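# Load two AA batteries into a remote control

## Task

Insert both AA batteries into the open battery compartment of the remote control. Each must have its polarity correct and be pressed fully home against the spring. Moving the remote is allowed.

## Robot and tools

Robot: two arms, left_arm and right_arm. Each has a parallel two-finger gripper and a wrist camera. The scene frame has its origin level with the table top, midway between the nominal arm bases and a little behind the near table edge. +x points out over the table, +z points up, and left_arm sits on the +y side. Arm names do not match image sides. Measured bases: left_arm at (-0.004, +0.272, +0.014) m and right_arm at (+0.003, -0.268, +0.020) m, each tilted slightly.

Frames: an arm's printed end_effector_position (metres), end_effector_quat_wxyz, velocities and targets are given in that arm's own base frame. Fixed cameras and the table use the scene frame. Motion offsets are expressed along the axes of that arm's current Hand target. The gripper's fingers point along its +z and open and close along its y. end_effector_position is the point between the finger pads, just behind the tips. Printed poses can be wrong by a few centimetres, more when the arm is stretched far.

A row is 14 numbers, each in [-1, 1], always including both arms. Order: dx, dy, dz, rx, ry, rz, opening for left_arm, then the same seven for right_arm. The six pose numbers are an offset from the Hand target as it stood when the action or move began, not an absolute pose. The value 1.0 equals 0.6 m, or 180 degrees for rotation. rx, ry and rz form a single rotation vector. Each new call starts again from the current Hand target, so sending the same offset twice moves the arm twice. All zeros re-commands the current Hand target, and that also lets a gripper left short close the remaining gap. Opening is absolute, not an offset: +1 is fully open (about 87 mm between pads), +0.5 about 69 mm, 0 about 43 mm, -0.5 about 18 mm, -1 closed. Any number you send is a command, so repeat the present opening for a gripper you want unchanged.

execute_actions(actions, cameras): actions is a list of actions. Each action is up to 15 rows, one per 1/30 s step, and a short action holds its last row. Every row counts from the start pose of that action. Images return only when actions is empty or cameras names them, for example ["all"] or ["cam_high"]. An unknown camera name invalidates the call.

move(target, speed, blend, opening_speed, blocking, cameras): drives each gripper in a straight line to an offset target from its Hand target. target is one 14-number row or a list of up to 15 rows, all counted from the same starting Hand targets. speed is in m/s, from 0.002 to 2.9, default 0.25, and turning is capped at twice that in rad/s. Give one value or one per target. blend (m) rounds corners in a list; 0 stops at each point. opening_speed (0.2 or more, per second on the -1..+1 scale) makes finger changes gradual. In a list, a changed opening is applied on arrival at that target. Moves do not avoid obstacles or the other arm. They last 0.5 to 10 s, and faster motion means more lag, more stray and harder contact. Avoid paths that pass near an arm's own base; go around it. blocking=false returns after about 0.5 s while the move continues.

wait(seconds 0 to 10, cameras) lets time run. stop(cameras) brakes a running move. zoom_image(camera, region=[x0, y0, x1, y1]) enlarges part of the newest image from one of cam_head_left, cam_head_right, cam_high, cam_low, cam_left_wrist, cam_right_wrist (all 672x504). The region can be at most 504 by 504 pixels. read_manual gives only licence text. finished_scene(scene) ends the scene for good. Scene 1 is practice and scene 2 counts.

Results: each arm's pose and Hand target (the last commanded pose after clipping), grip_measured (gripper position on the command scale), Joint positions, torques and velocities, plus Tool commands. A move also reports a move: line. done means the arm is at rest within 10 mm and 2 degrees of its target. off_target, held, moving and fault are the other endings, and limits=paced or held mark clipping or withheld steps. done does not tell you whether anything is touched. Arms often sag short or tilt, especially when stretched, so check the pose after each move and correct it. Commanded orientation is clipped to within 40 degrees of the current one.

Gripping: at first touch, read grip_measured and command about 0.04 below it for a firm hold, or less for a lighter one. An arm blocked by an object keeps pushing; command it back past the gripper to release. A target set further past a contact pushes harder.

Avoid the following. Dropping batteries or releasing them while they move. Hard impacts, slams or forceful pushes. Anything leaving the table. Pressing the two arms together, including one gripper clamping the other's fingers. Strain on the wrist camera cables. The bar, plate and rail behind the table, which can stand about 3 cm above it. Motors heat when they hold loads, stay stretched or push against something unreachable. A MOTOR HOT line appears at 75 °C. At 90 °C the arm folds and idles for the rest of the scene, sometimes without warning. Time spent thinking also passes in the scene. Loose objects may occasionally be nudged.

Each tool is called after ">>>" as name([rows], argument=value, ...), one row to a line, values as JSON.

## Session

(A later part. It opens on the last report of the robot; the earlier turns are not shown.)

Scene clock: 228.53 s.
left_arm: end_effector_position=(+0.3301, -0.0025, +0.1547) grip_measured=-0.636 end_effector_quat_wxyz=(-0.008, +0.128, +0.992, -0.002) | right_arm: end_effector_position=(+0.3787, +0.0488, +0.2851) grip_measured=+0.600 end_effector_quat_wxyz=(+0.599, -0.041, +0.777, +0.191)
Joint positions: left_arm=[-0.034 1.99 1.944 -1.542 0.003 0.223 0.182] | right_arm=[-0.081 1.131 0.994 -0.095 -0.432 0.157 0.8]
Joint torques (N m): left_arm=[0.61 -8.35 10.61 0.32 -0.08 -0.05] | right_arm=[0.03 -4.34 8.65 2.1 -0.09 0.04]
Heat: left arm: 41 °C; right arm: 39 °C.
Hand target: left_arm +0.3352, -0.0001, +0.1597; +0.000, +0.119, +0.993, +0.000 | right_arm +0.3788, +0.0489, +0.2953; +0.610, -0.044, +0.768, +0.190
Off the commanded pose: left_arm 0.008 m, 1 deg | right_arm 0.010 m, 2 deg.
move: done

>>> move(target=[-0.0947,0.246,0.067,0,0,-0.479,-0.68,0.457,0.4595,0.218,-0.2764,0.1608,-0.1936,0.4], speed=0.25, cameras=["all"])

Scene clock: 236.93 s.
left_arm: end_effector_position=(+0.4204, +0.1251, +0.1143) grip_measured=-0.636 end_effector_quat_wxyz=(+0.020, -0.587, +0.809, -0.007) | right_arm: end_effector_position=(+0.3453, +0.3860, +0.0708) grip_measured=+0.400 end_effector_quat_wxyz=(+0.356, -0.544, +0.707, +0.280)
Joint positions: left_arm=[0.364 2.374 2.405 -1.56 0.003 -0.89 0.182] | right_arm=[0.71 1.999 1.366 -0.096 -0.482 -0.383 0.7]
Joint torques (N m): left_arm=[0.55 -10.97 10.37 0.4 -0.08 0.01] | right_arm=[0.35 -9.32 9.5 1.68 -0.44 -0.08]
Heat: left arm: 42 °C; right arm: 39 °C.
Hand target: left_arm +0.4254, +0.1298, +0.1193; +0.000, -0.591, +0.806, +0.000 | right_arm +0.3471, +0.3937, +0.0750; +0.360, -0.552, +0.694, +0.287
Off the commanded pose: left_arm 0.009 m, 3 deg | right_arm 0.009 m, 2 deg.
joint sent to its limit (left arm) — joint 4 (wrist pitch), lower limit. The joint targets are off in orientation, not in position.
move: off_target (left_arm)

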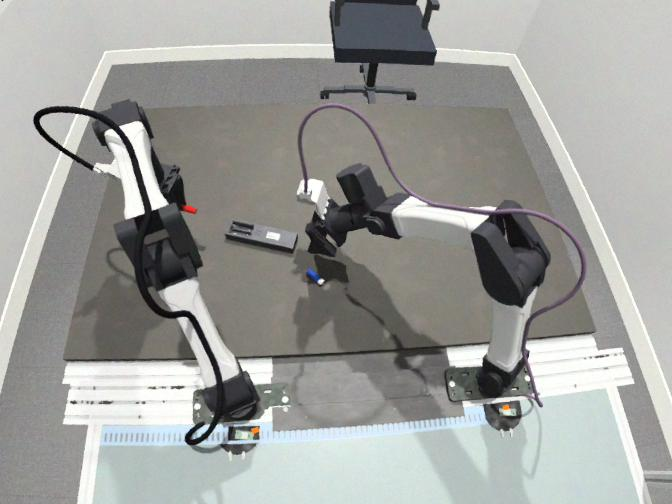

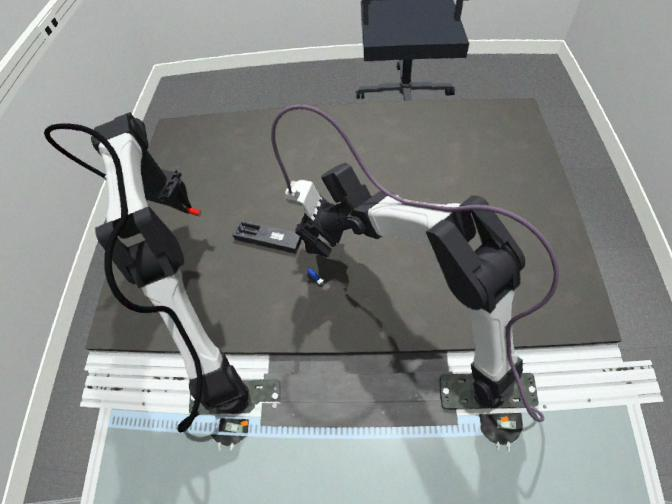

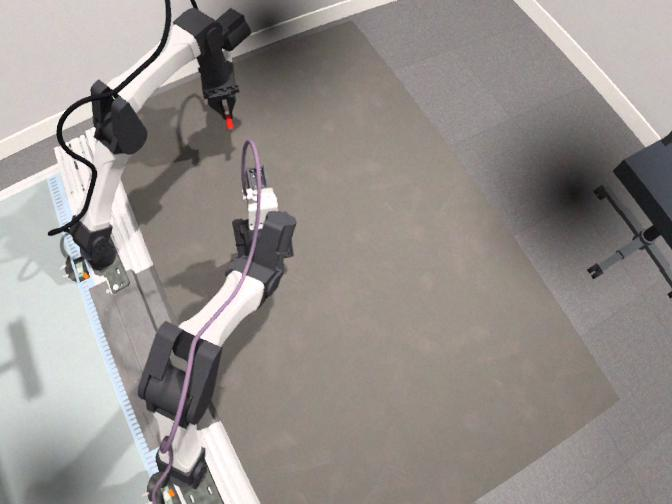

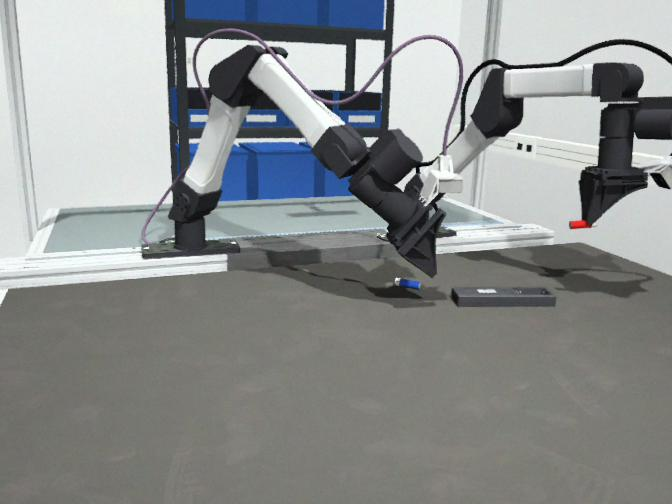

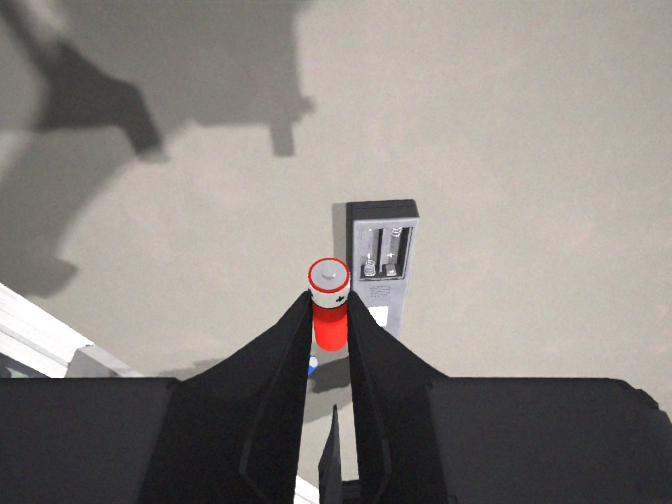

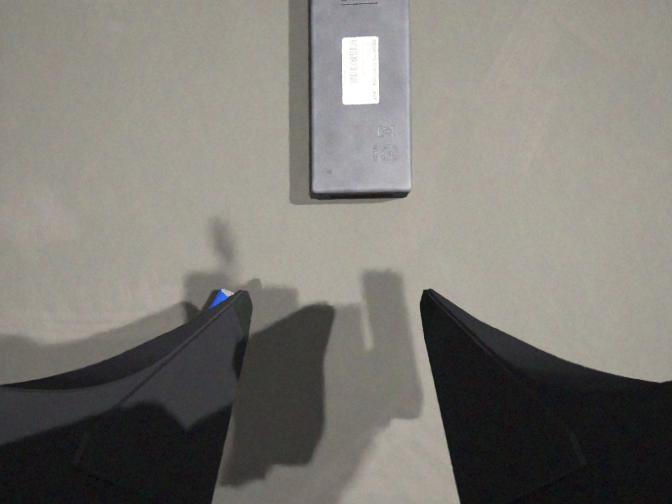

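>>> move([
  [0,0,0,0,0,0,-0.68,0.0,-0.0291,0.03,0,0,0,0.4],
  [0,0,0,0,0,0,-0.68,0.0173,-0.0291,0.158,0,0,0,0.4],
], speed=0.1, cameras=["cam_right_wrist","cam_low"])

>>> zoom_image(camera="cam_low", region=[380, 230, 560, 340])

Scene clock: 254.63 s.
left_arm: end_effector_position=(+0.4204, +0.1251, +0.1143) grip_measured=-0.636 end_effector_quat_wxyz=(+0.020, -0.587, +0.809, -0.007) | right_arm: end_effector_position=(+0.3781, +0.4542, +0.0199) grip_measured=+0.400 end_effector_quat_wxyz=(+0.361, -0.557, +0.690, +0.288)
Joint positions: left_arm=[0.364 2.374 2.405 -1.56 0.003 -0.891 0.182] | right_arm=[0.764 2.325 1.661 -0.035 -0.473 -0.371 0.7]
Joint torques (N m): left_arm=[0.59 -10.88 10.37 0.43 -0.09 -0.02] | right_arm=[0.62 -10.3 8.7 1.83 -0.1 0.22]
Heat: left arm: 46 °C; right arm: 39 °C.
Hand target: left_arm +0.4254, +0.1298, +0.1193; +0.000, -0.591, +0.806, +0.000 | right_arm +0.3801, +0.4596, +0.0121; +0.361, -0.552, +0.694, +0.287
Off the commanded pose: left_arm 0.008 m, 3 deg | right_arm 0.010 m, 1 deg.
joint sent to its limit (left arm) — joint 4 (wrist pitch), lower limit. The joint targets are off in orientation, not in position.
move: off_target (left_arm)
Images, in order (width x height): cam_low 672x504, cam_right_wrist 672x504.

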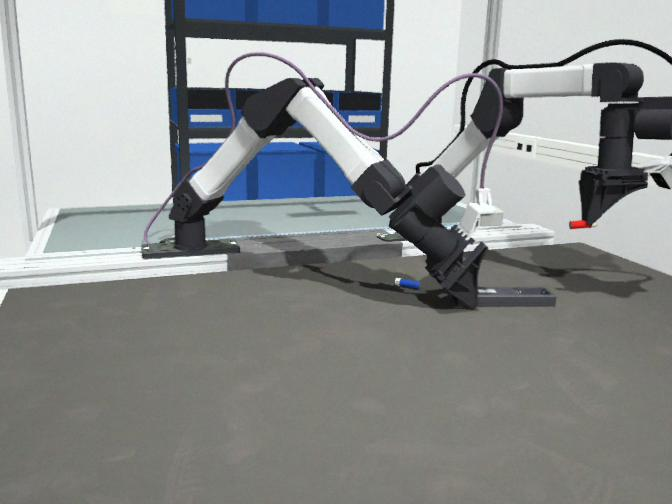

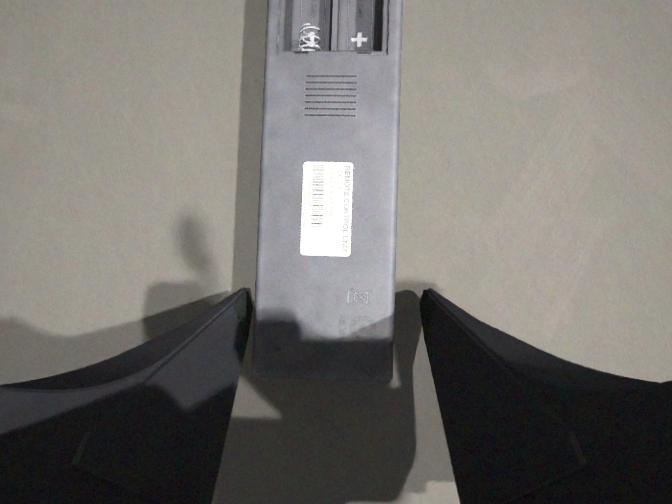

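Scaled by 2.800 from the camera's 672x504 image, which has a finer 960x720 frame.

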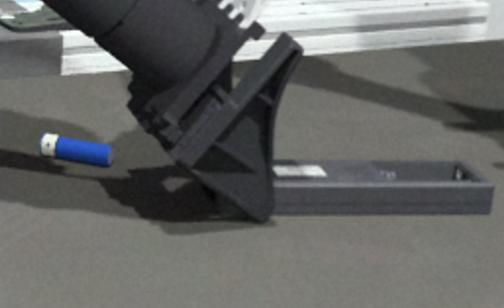

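>>> move(target=[0,0,0,0,0,0,-0.68,-0.006,0,-0.004,0,0,0,0.03], speed=0.05, opening_speed=0.4, cameras=["cam_right_wrist","cam_left_wrist","cam_low"])

>>> zoom_image(camera="cam_left_wrist", region=[330, 180, 450, 300])

Scene clock: 259.97 s.
left_arm: end_effector_position=(+0.4204, +0.1251, +0.1143) grip_measured=-0.636 end_effector_quat_wxyz=(+0.020, -0.587, +0.809, -0.007) | right_arm: end_effector_position=(+0.3793, +0.4541, +0.0203) grip_measured=+0.089 end_effector_quat_wxyz=(+0.363, -0.555, +0.691, +0.286)
Joint positions: left_arm=[0.364 2.374 2.405 -1.56 0.003 -0.891 0.182] | right_arm=[0.764 2.325 1.662 -0.033 -0.466 -0.368 0.545]
Joint torques (N m): left_arm=[0.51 -10.92 10.35 0.43 -0.11 0.06] | right_arm=[0.62 -10.96 9.26 1.68 -0.15 0.18]
Heat: left arm: 47 °C; right arm: 39 °C.
Hand target: left_arm +0.4254, +0.1298, +0.1193; +0.000, -0.591, +0.806, +0.000 | right_arm +0.3802, +0.4597, +0.0164; +0.361, -0.552, +0.694, +0.287
Off the commanded pose: left_arm 0.008 m, 3 deg | right_arm 0.007 m, 1 deg.
joint sent to its limit (left arm) — joint 4 (wrist pitch), lower limit. The joint targets are off in orientation, not in position.
move: off_target (left_arm)
Images, in order (width x height): cam_low 672x504, cam_left_wrist 672x504, cam_right_wrist 672x504.

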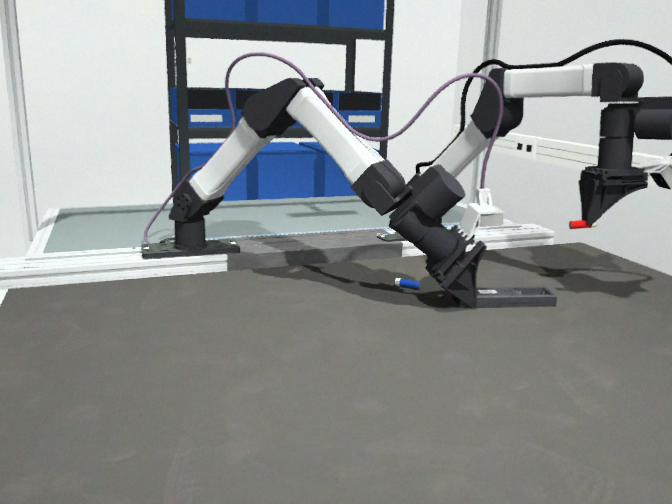

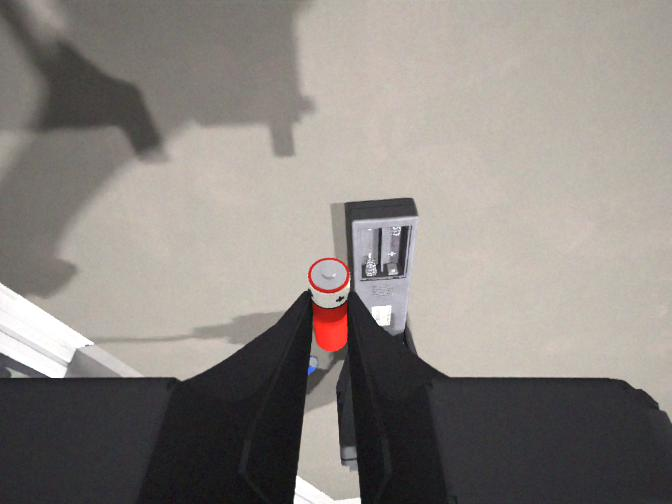

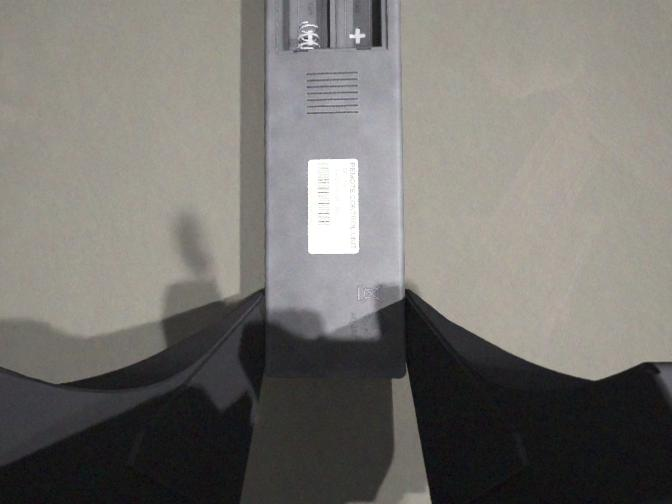

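Scaled by 4.200 from the camera's 672x504 image, which has a finer 960x720 frame.

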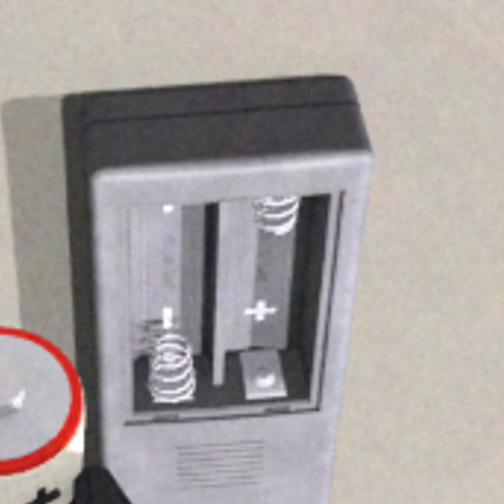

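>>> move(target=[0.1693,-0.0612,0.109,0,-0.1,-0.005,-0.68,0,0,0,0,0,0,0.03], speed=0.15, cameras=["cam_right_wrist","cam_left_wrist","cam_low","cam_high"])

>>> zoom_image(camera="cam_left_wrist", region=[260, 200, 440, 360])

>>> zoom_image(camera="cam_low", region=[430, 220, 590, 320])

Scene clock: 277.60 s.
left_arm: end_effector_position=(+0.4205, +0.0168, +0.0321) grip_measured=-0.636 end_effector_quat_wxyz=(+0.089, -0.581, +0.801, +0.108) | right_arm: end_effector_position=(+0.3793, +0.4541, +0.0203) grip_measured=+0.089 end_effector_quat_wxyz=(+0.363, -0.555, +0.691, +0.286)
Joint positions: left_arm=[0.015 2.218 1.827 -1.157 -0.28 -1.238 0.182] | right_arm=[0.764 2.325 1.662 -0.033 -0.466 -0.368 0.545]
Joint torques (N m): left_arm=[0.39 -15.77 6.38 0.7 -0.35 -0.05] | right_arm=[0.62 -10.96 9.26 1.68 -0.15 0.18]
Heat: left arm: 49 °C; right arm: 40 °C.
Hand target: left_arm +0.4298, +0.0219, +0.0539; +0.126, -0.590, +0.792, +0.093 | right_arm +0.3802, +0.4597, +0.0164; +0.361, -0.552, +0.694, +0.287
Off the commanded pose: left_arm 0.024 m, 5 deg | right_arm 0.007 m, 1 deg.
move: off_target (left_arm)
Images, in order (width x height): cam_high 672x504, cam_low 672x504, cam_left_wrist 672x504, cam_right_wrist 672x504.

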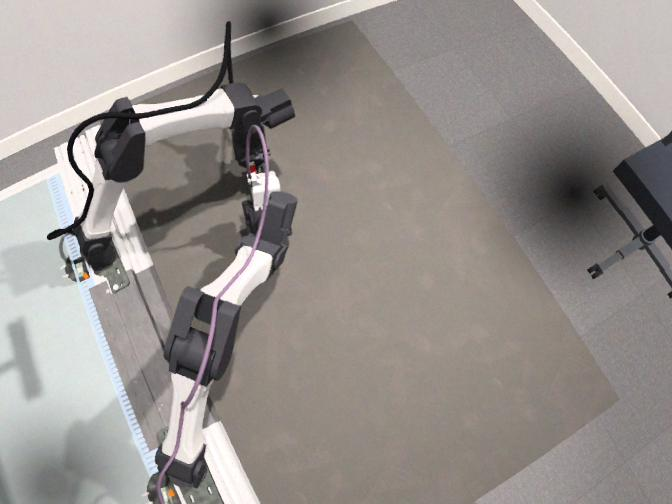

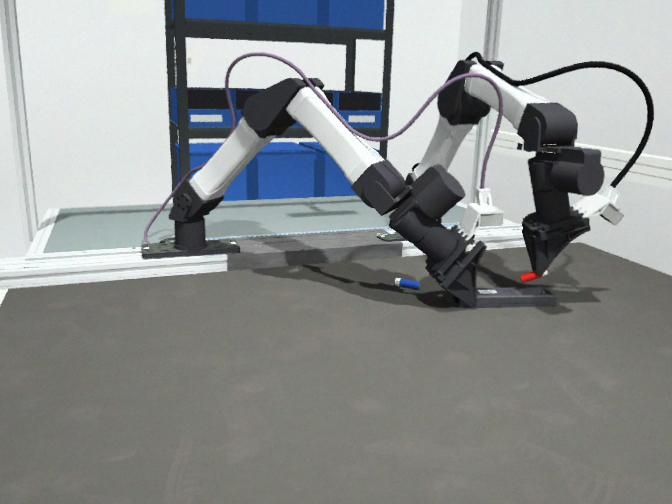

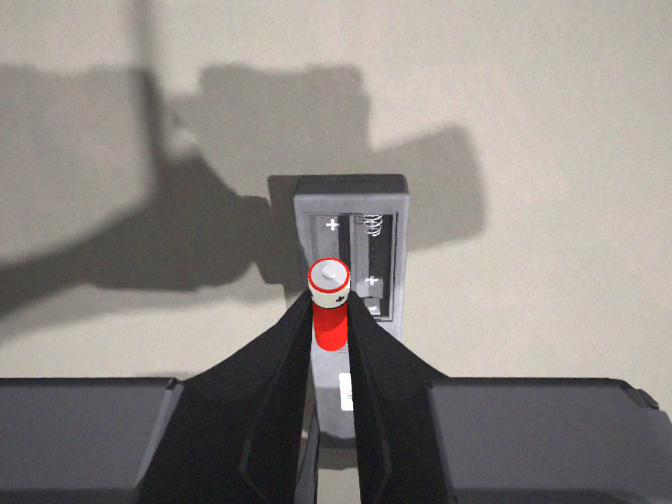

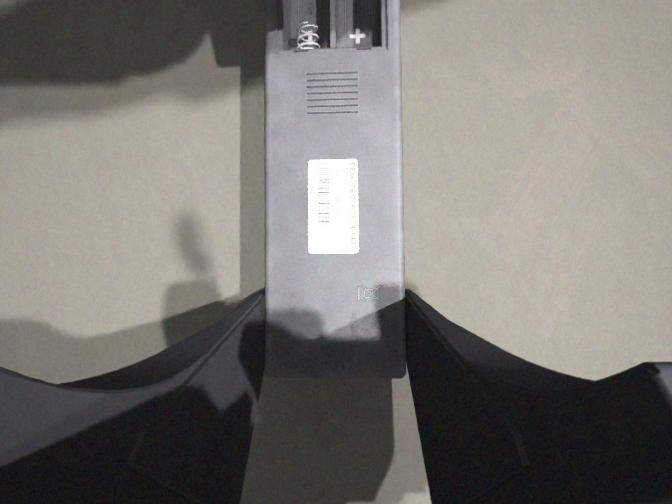

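Scaled by 2.800 from the camera's 672x504 image, which has a finer 960x720 frame.

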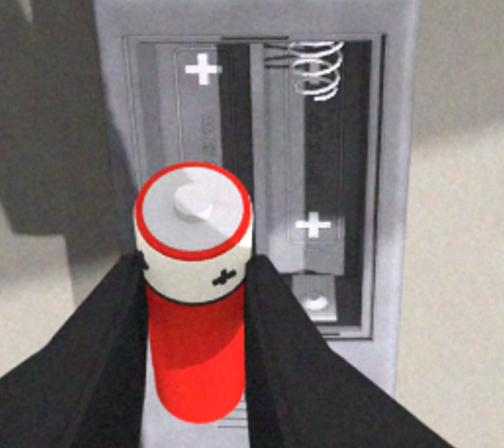

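Scaled by 3.150 from the camera's 672x504 image, which has a finer 960x720 frame.

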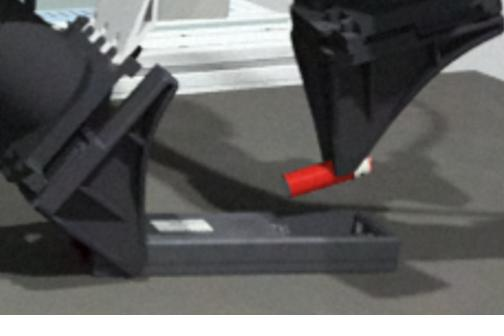

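>>> move(target=[-0.028,0.0,0.008,0,0,0,-0.68,0,0,0,0,0,0,0.03], speed=0.1, cameras=["cam_right_wrist","cam_left_wrist","cam_low"])

>>> zoom_image(camera="cam_left_wrist", region=[260, 200, 440, 360])

>>> zoom_image(camera="cam_low", region=[430, 220, 590, 320])

Scene clock: 294.03 s.
left_arm: end_effector_position=(+0.4193, +0.0314, +0.0331) grip_measured=-0.636 end_effector_quat_wxyz=(+0.088, -0.588, +0.797, +0.110) | right_arm: end_effector_position=(+0.3793, +0.4541, +0.0203) grip_measured=+0.089 end_effector_quat_wxyz=(+0.363, -0.555, +0.691, +0.286)
Joint positions: left_arm=[0.048 2.216 1.827 -1.156 -0.281 -1.219 0.182] | right_arm=[0.764 2.325 1.662 -0.033 -0.466 -0.368 0.545]
Joint torques (N m): left_arm=[0.7 -14.16 9.74 0.66 -0.39 0.18] | right_arm=[0.62 -10.97 9.26 1.68 -0.15 0.18]
Heat: left arm: 52 °C; right arm: 40 °C.
Hand target: left_arm +0.4349, +0.0387, +0.0545; +0.126, -0.591, +0.792, +0.093 | right_arm +0.3802, +0.4597, +0.0164; +0.361, -0.552, +0.694, +0.287
Off the commanded pose: left_arm 0.027 m, 5 deg | right_arm 0.007 m, 1 deg.
move: off_target (left_arm)
Images, in order (width x height): cam_low 672x504, cam_left_wrist 672x504, cam_right_wrist 672x504.

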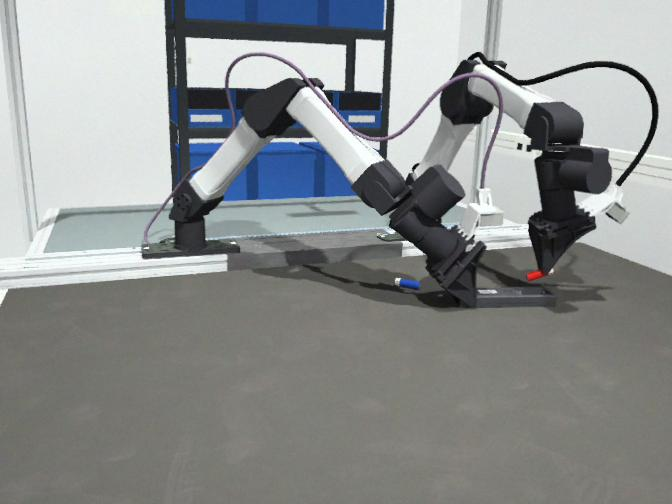

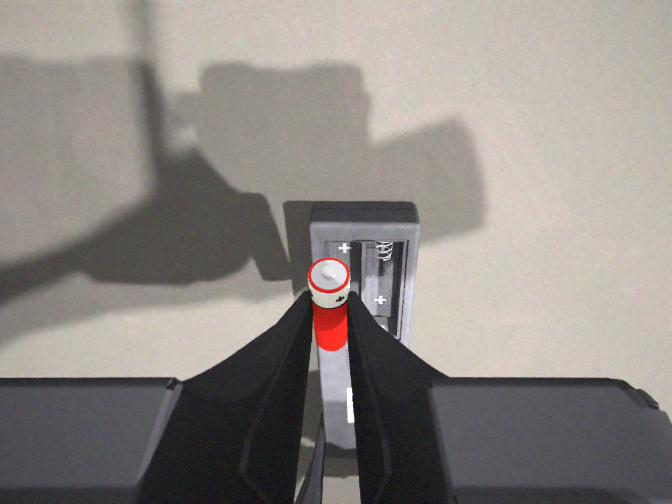

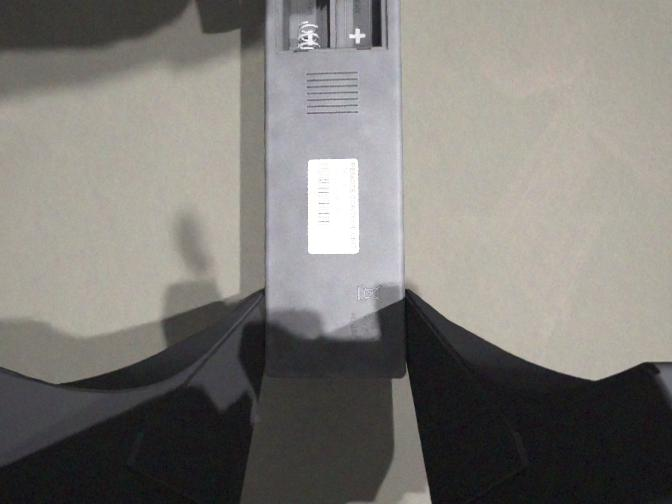

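Scaled by 2.800 from the camera's 672x504 image, which has a finer 960x720 frame.

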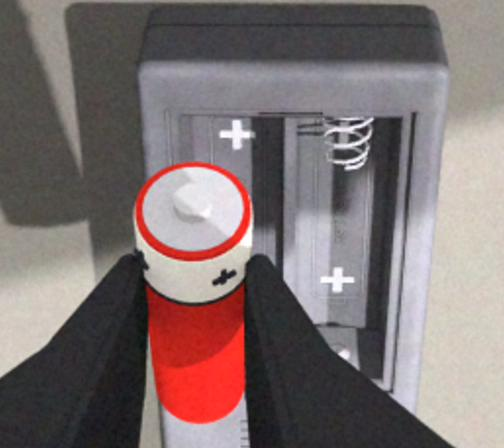

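Scaled by 3.150 from the camera's 672x504 image, which has a finer 960x720 frame.

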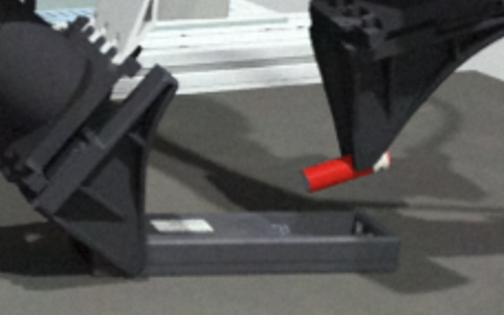

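>>> move(target=[0.0072,-0.0095,0.0225,0,0,0,-0.68,0,0,0,0,0,0,0.03], speed=0.08, cameras=["cam_right_wrist","cam_left_wrist","cam_low"])

>>> zoom_image(camera="cam_left_wrist", region=[260, 200, 440, 360])

>>> zoom_image(camera="cam_low", region=[430, 220, 590, 320])

Scene clock: 303.37 s.
left_arm: end_effector_position=(+0.4276, +0.0318, +0.0330) grip_measured=-0.636 end_effector_quat_wxyz=(+0.101, -0.589, +0.795, +0.101) | right_arm: end_effector_position=(+0.3793, +0.4541, +0.0203) grip_measured=+0.089 end_effector_quat_wxyz=(+0.363, -0.555, +0.691, +0.286)
Joint positions: left_arm=[0.048 2.216 1.827 -1.123 -0.281 -1.218 0.182] | right_arm=[0.764 2.325 1.662 -0.033 -0.466 -0.368 0.545]
Joint torques (N m): left_arm=[0.36 -11.28 9.31 0.74 -0.37 0.15] | right_arm=[0.64 -10.96 9.26 1.68 -0.15 0.18]
Heat: left arm: 56 °C; right arm: 40 °C.
Hand target: left_arm +0.4403, +0.0371, +0.0404; +0.126, -0.591, +0.792, +0.093 | right_arm +0.3802, +0.4597, +0.0164; +0.361, -0.552, +0.694, +0.287
Off the commanded pose: left_arm 0.016 m, 3 deg | right_arm 0.007 m, 1 deg.
move: off_target (left_arm)
Images, in order (width x height): cam_low 672x504, cam_left_wrist 672x504, cam_right_wrist 672x504.

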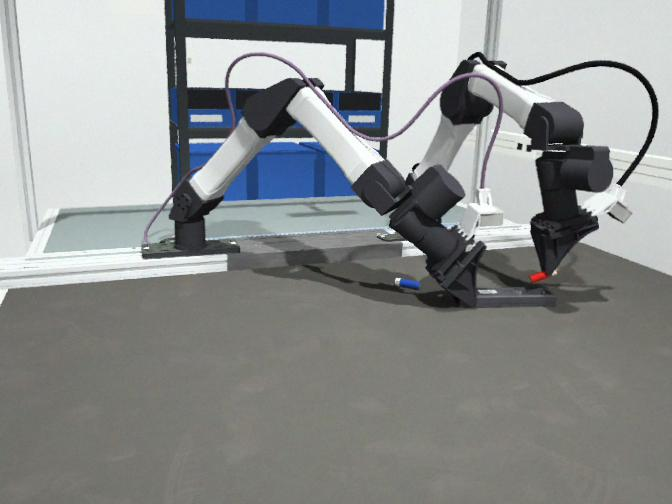

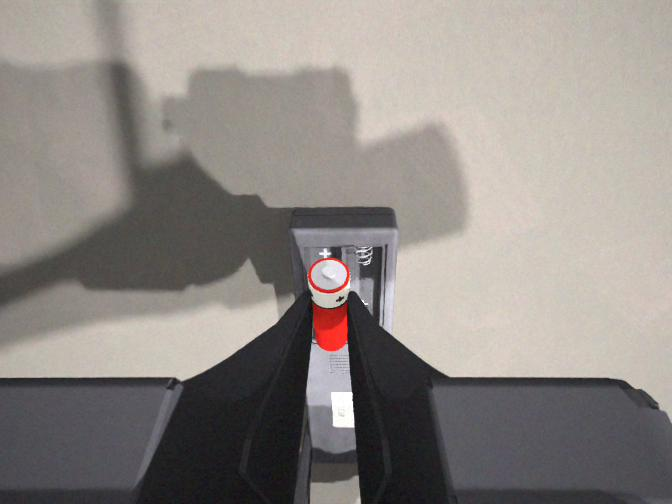

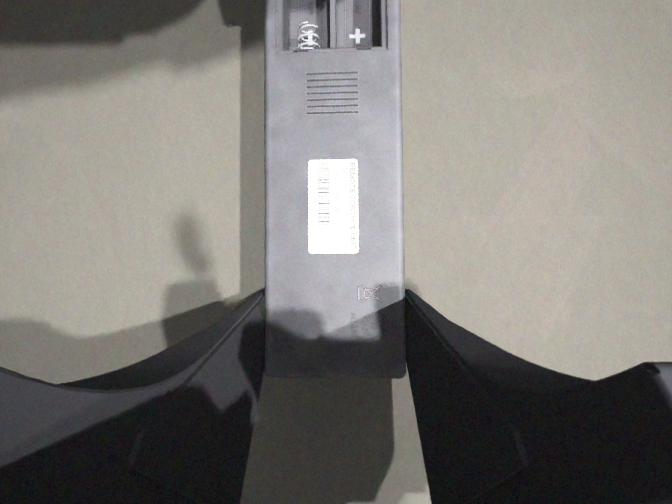

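Scaled by 2.800 from the camera's 672x504 image, which has a finer 960x720 frame.

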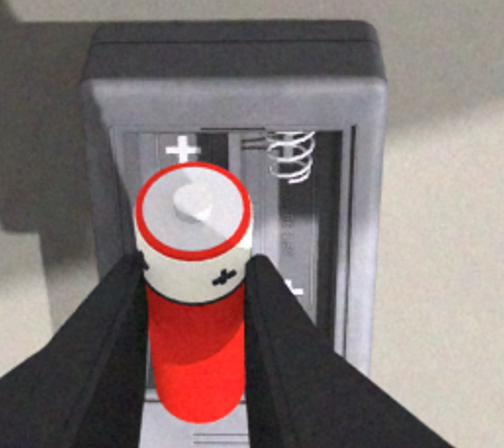

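Scaled by 3.150 from the camera's 672x504 image, which has a finer 960x720 frame.

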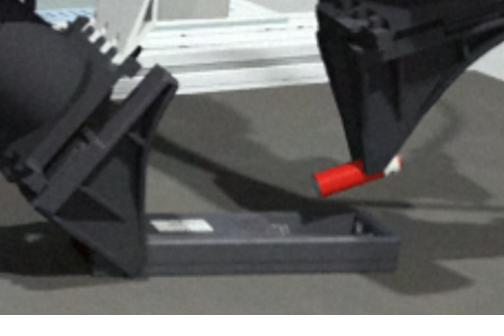

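>>> move(target=[0.007,0.004,0.022,0,0,0,-0.68,0,0,0,0,0,0,0.03], speed=0.08, cameras=["cam_right_wrist","cam_left_wrist","cam_low"])

>>> zoom_image(camera="cam_left_wrist", region=[260, 200, 440, 360])

>>> zoom_image(camera="cam_low", region=[430, 220, 590, 320])

Scene clock: 309.73 s.
left_arm: end_effector_position=(+0.4334, +0.0321, +0.0262) grip_measured=-0.636 end_effector_quat_wxyz=(+0.112, -0.590, +0.794, +0.093) | right_arm: end_effector_position=(+0.3793, +0.4541, +0.0203) grip_measured=+0.089 end_effector_quat_wxyz=(+0.363, -0.555, +0.691, +0.286)
Joint positions: left_arm=[0.048 2.216 1.799 -1.068 -0.281 -1.218 0.182] | right_arm=[0.764 2.325 1.662 -0.033 -0.466 -0.368 0.545]
Joint torques (N m): left_arm=[0.46 -11.3 6.54 0.82 -0.38 0.13] | right_arm=[0.62 -10.96 9.28 1.68 -0.14 0.18]
Heat: left arm: 56 °C; right arm: 40 °C.
Hand target: left_arm +0.4380, +0.0378, +0.0265; +0.126, -0.591, +0.792, +0.093 | right_arm +0.3802, +0.4597, +0.0164; +0.361, -0.552, +0.694, +0.287
Off the commanded pose: left_arm 0.007 m, 2 deg | right_arm 0.007 m, 1 deg.
move: done
Images, in order (width x height): cam_low 672x504, cam_left_wrist 672x504, cam_right_wrist 672x504.

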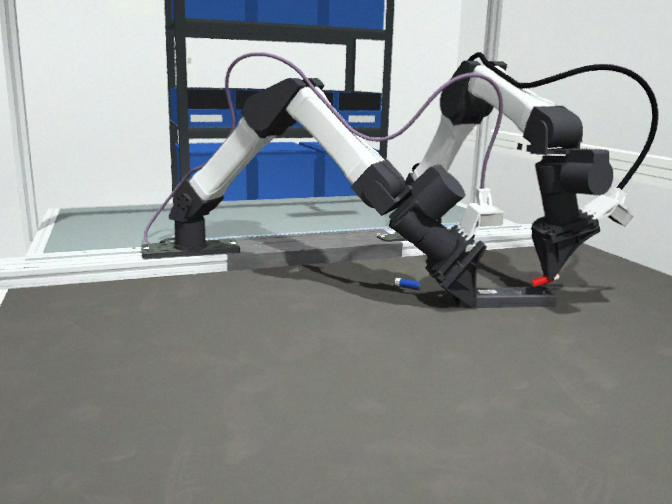

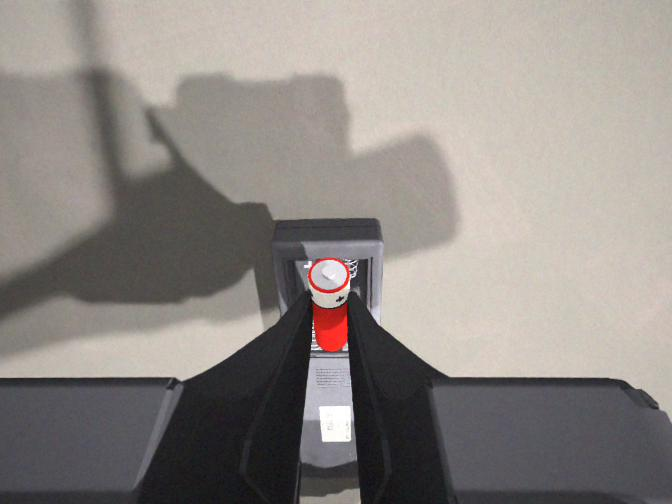

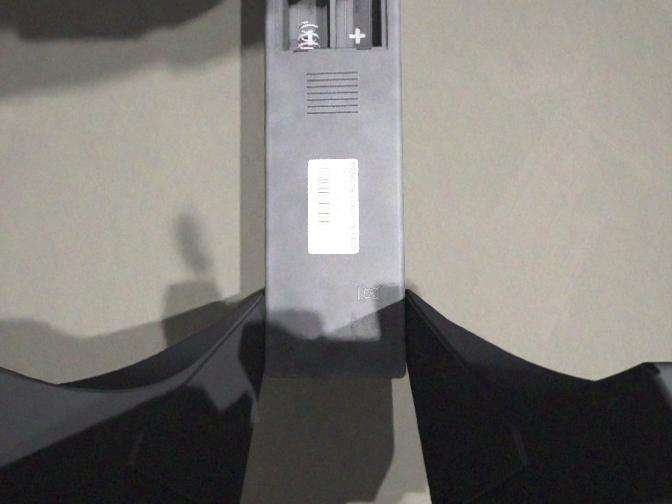

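Scaled by 2.800 from the camera's 672x504 image, which has a finer 960x720 frame.

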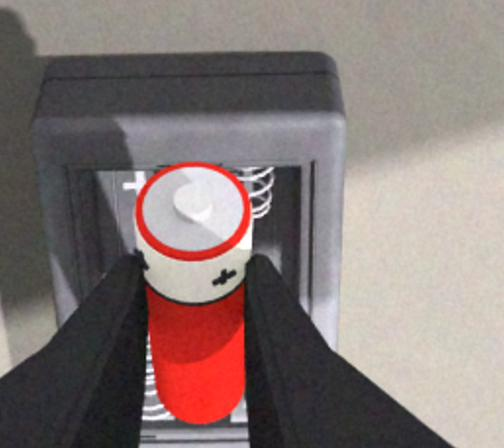

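Scaled by 3.150 from the camera's 672x504 image, which has a finer 960x720 frame.

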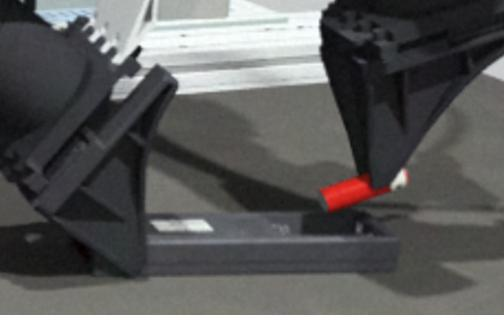

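>>> move(target=[0.0173,0.0157,0.005,0,0,0,-0.68,0,0,0,0,0,0,0.03], speed=0.08, cameras=["cam_right_wrist","cam_left_wrist","cam_low"])

>>> zoom_image(camera="cam_left_wrist", region=[260, 200, 440, 360])

>>> zoom_image(camera="cam_low", region=[430, 220, 590, 320])

Scene clock: 316.10 s.
left_arm: end_effector_position=(+0.4205, +0.0310, +0.0066) grip_measured=-0.636 end_effector_quat_wxyz=(+0.100, -0.589, +0.796, +0.101) | right_arm: end_effector_position=(+0.3792, +0.4540, +0.0202) grip_measured=+0.089 end_effector_quat_wxyz=(+0.363, -0.555, +0.692, +0.286)
Joint positions: left_arm=[0.047 2.212 1.712 -1.016 -0.281 -1.219 0.182] | right_arm=[0.764 2.325 1.662 -0.034 -0.466 -0.368 0.545]
Joint torques (N m): left_arm=[-0.44 -14.39 5.78 0.71 -0.36 0.05] | right_arm=[0.62 -10.96 9.26 1.68 -0.15 0.18]
Heat: left arm: 57 °C; right arm: 41 °C.
Hand target: left_arm +0.4266, +0.0319, +0.0205; +0.126, -0.590, +0.792, +0.093 | right_arm +0.3801, +0.4596, +0.0164; +0.361, -0.552, +0.694, +0.287
Off the commanded pose: left_arm 0.015 m, 3 deg | right_arm 0.007 m, 1 deg.
move: off_target (left_arm)
Images, in order (width x height): cam_low 672x504, cam_left_wrist 672x504, cam_right_wrist 672x504.

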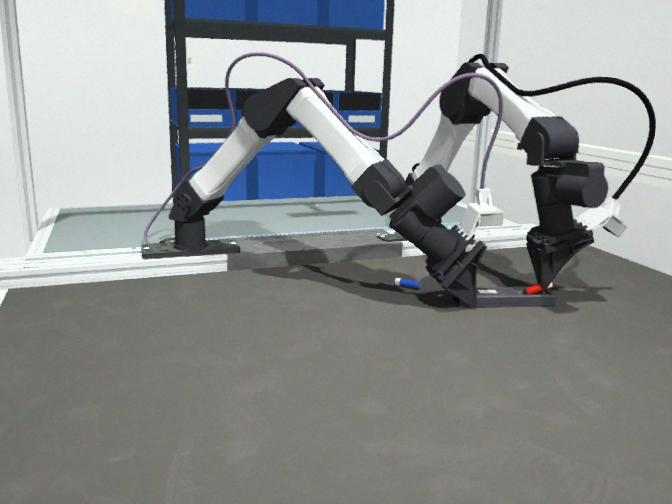

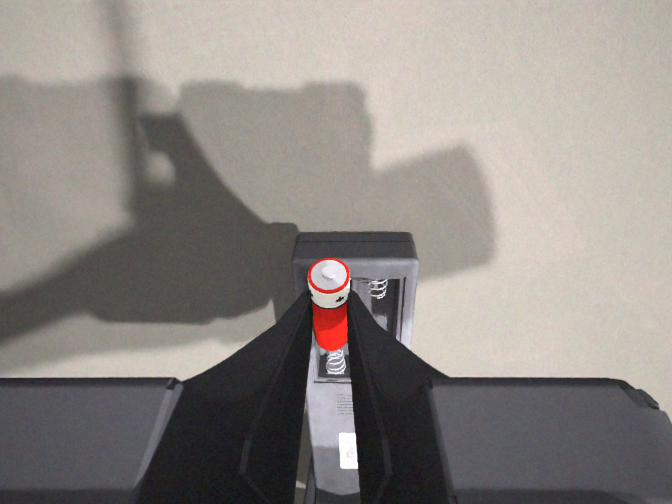

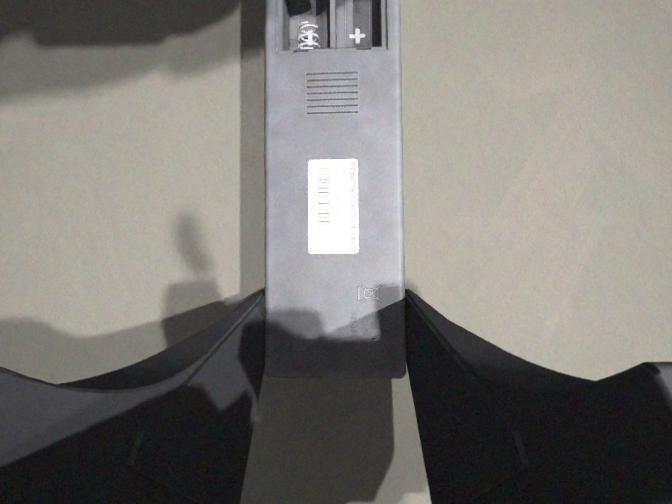

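Scaled by 2.800 from the camera's 672x504 image, which has a finer 960x720 frame.

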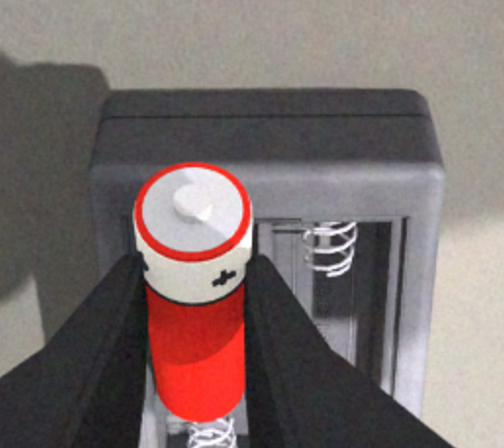

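Scaled by 3.150 from the camera's 672x504 image, which has a finer 960x720 frame.

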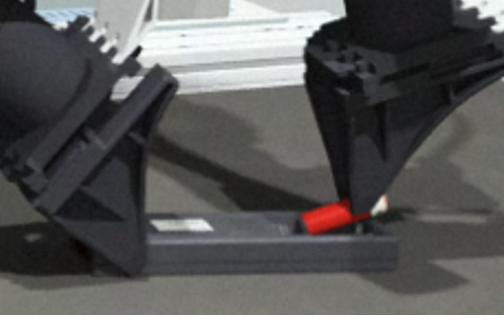

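>>> move(target=[0.02,-0.004,-0.007,0,0,0,-0.68,0,0,0,0,0,0,0.03], speed=0.06, cameras=["cam_right_wrist","cam_left_wrist","cam_low"])

>>> zoom_image(camera="cam_left_wrist", region=[260, 220, 440, 380])

>>> zoom_image(camera="cam_low", region=[490, 250, 590, 320])

>>> zoom_image(camera="cam_right_wrist", region=[250, 0, 430, 120])

Scene clock: 324.23 s.
left_arm: end_effector_position=(+0.4186, +0.0205, +0.0040) grip_measured=-0.636 end_effector_quat_wxyz=(+0.102, -0.586, +0.797, +0.106) | right_arm: end_effector_position=(+0.3792, +0.4540, +0.0202) grip_measured=+0.089 end_effector_quat_wxyz=(+0.363, -0.555, +0.692, +0.286)
Joint positions: left_arm=[0.019 2.212 1.701 -1.015 -0.291 -1.242 0.182] | right_arm=[0.764 2.325 1.662 -0.034 -0.466 -0.368 0.545]
Joint torques (N m): left_arm=[-0.57 -14.87 6.16 0.57 -0.32 -0.01] | right_arm=[0.62 -10.97 9.26 1.69 -0.15 0.18]
Heat: left arm: 57 °C; right arm: 41 °C.
Hand target: left_arm +0.4253, +0.0190, +0.0208; +0.126, -0.590, +0.792, +0.093 | right_arm +0.3802, +0.4597, +0.0164; +0.361, -0.552, +0.694, +0.287
Off the commanded pose: left_arm 0.018 m, 3 deg | right_arm 0.007 m, 1 deg.
move: off_target (left_arm)
Images, in order (width x height): cam_low 672x504, cam_left_wrist 672x504, cam_right_wrist 672x504.

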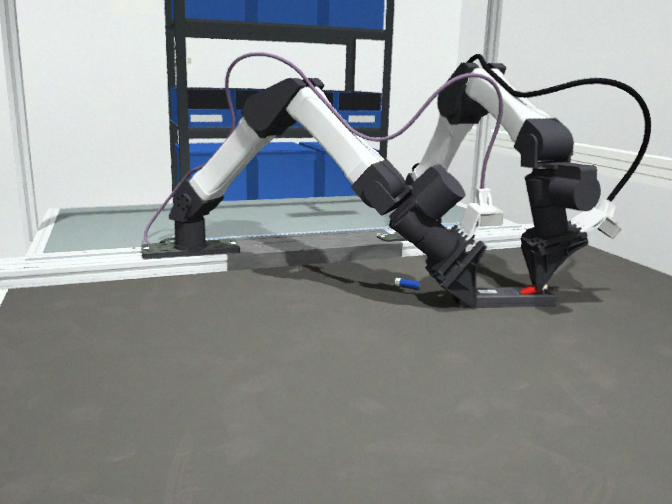

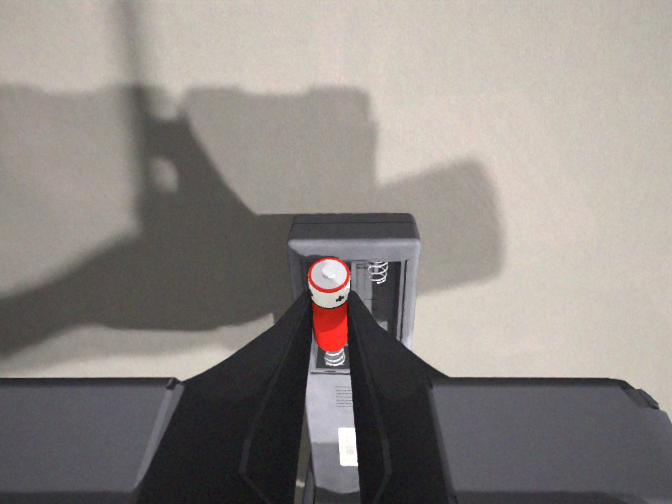

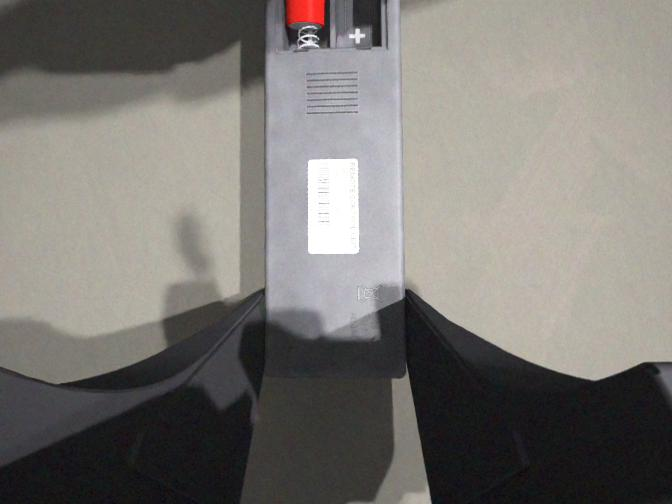

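Scaled by 2.800 from the camera's 672x504 image, which has a finer 960x720 frame.

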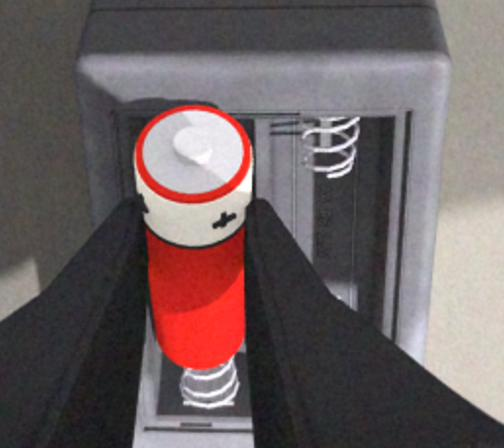

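Scaled by 5.040 from the camera's 672x504 image, which has a finer 960x720 frame.

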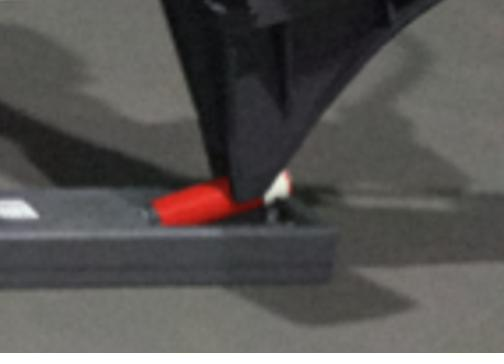

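Scaled by 2.800 from the camera's 672x504 image, which has a finer 960x720 frame.

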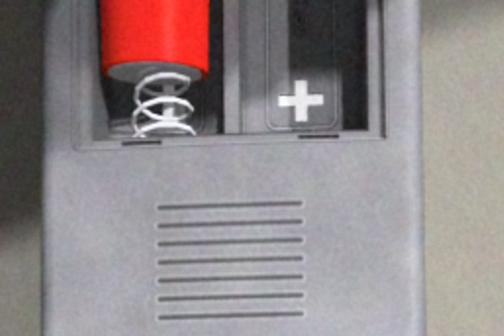

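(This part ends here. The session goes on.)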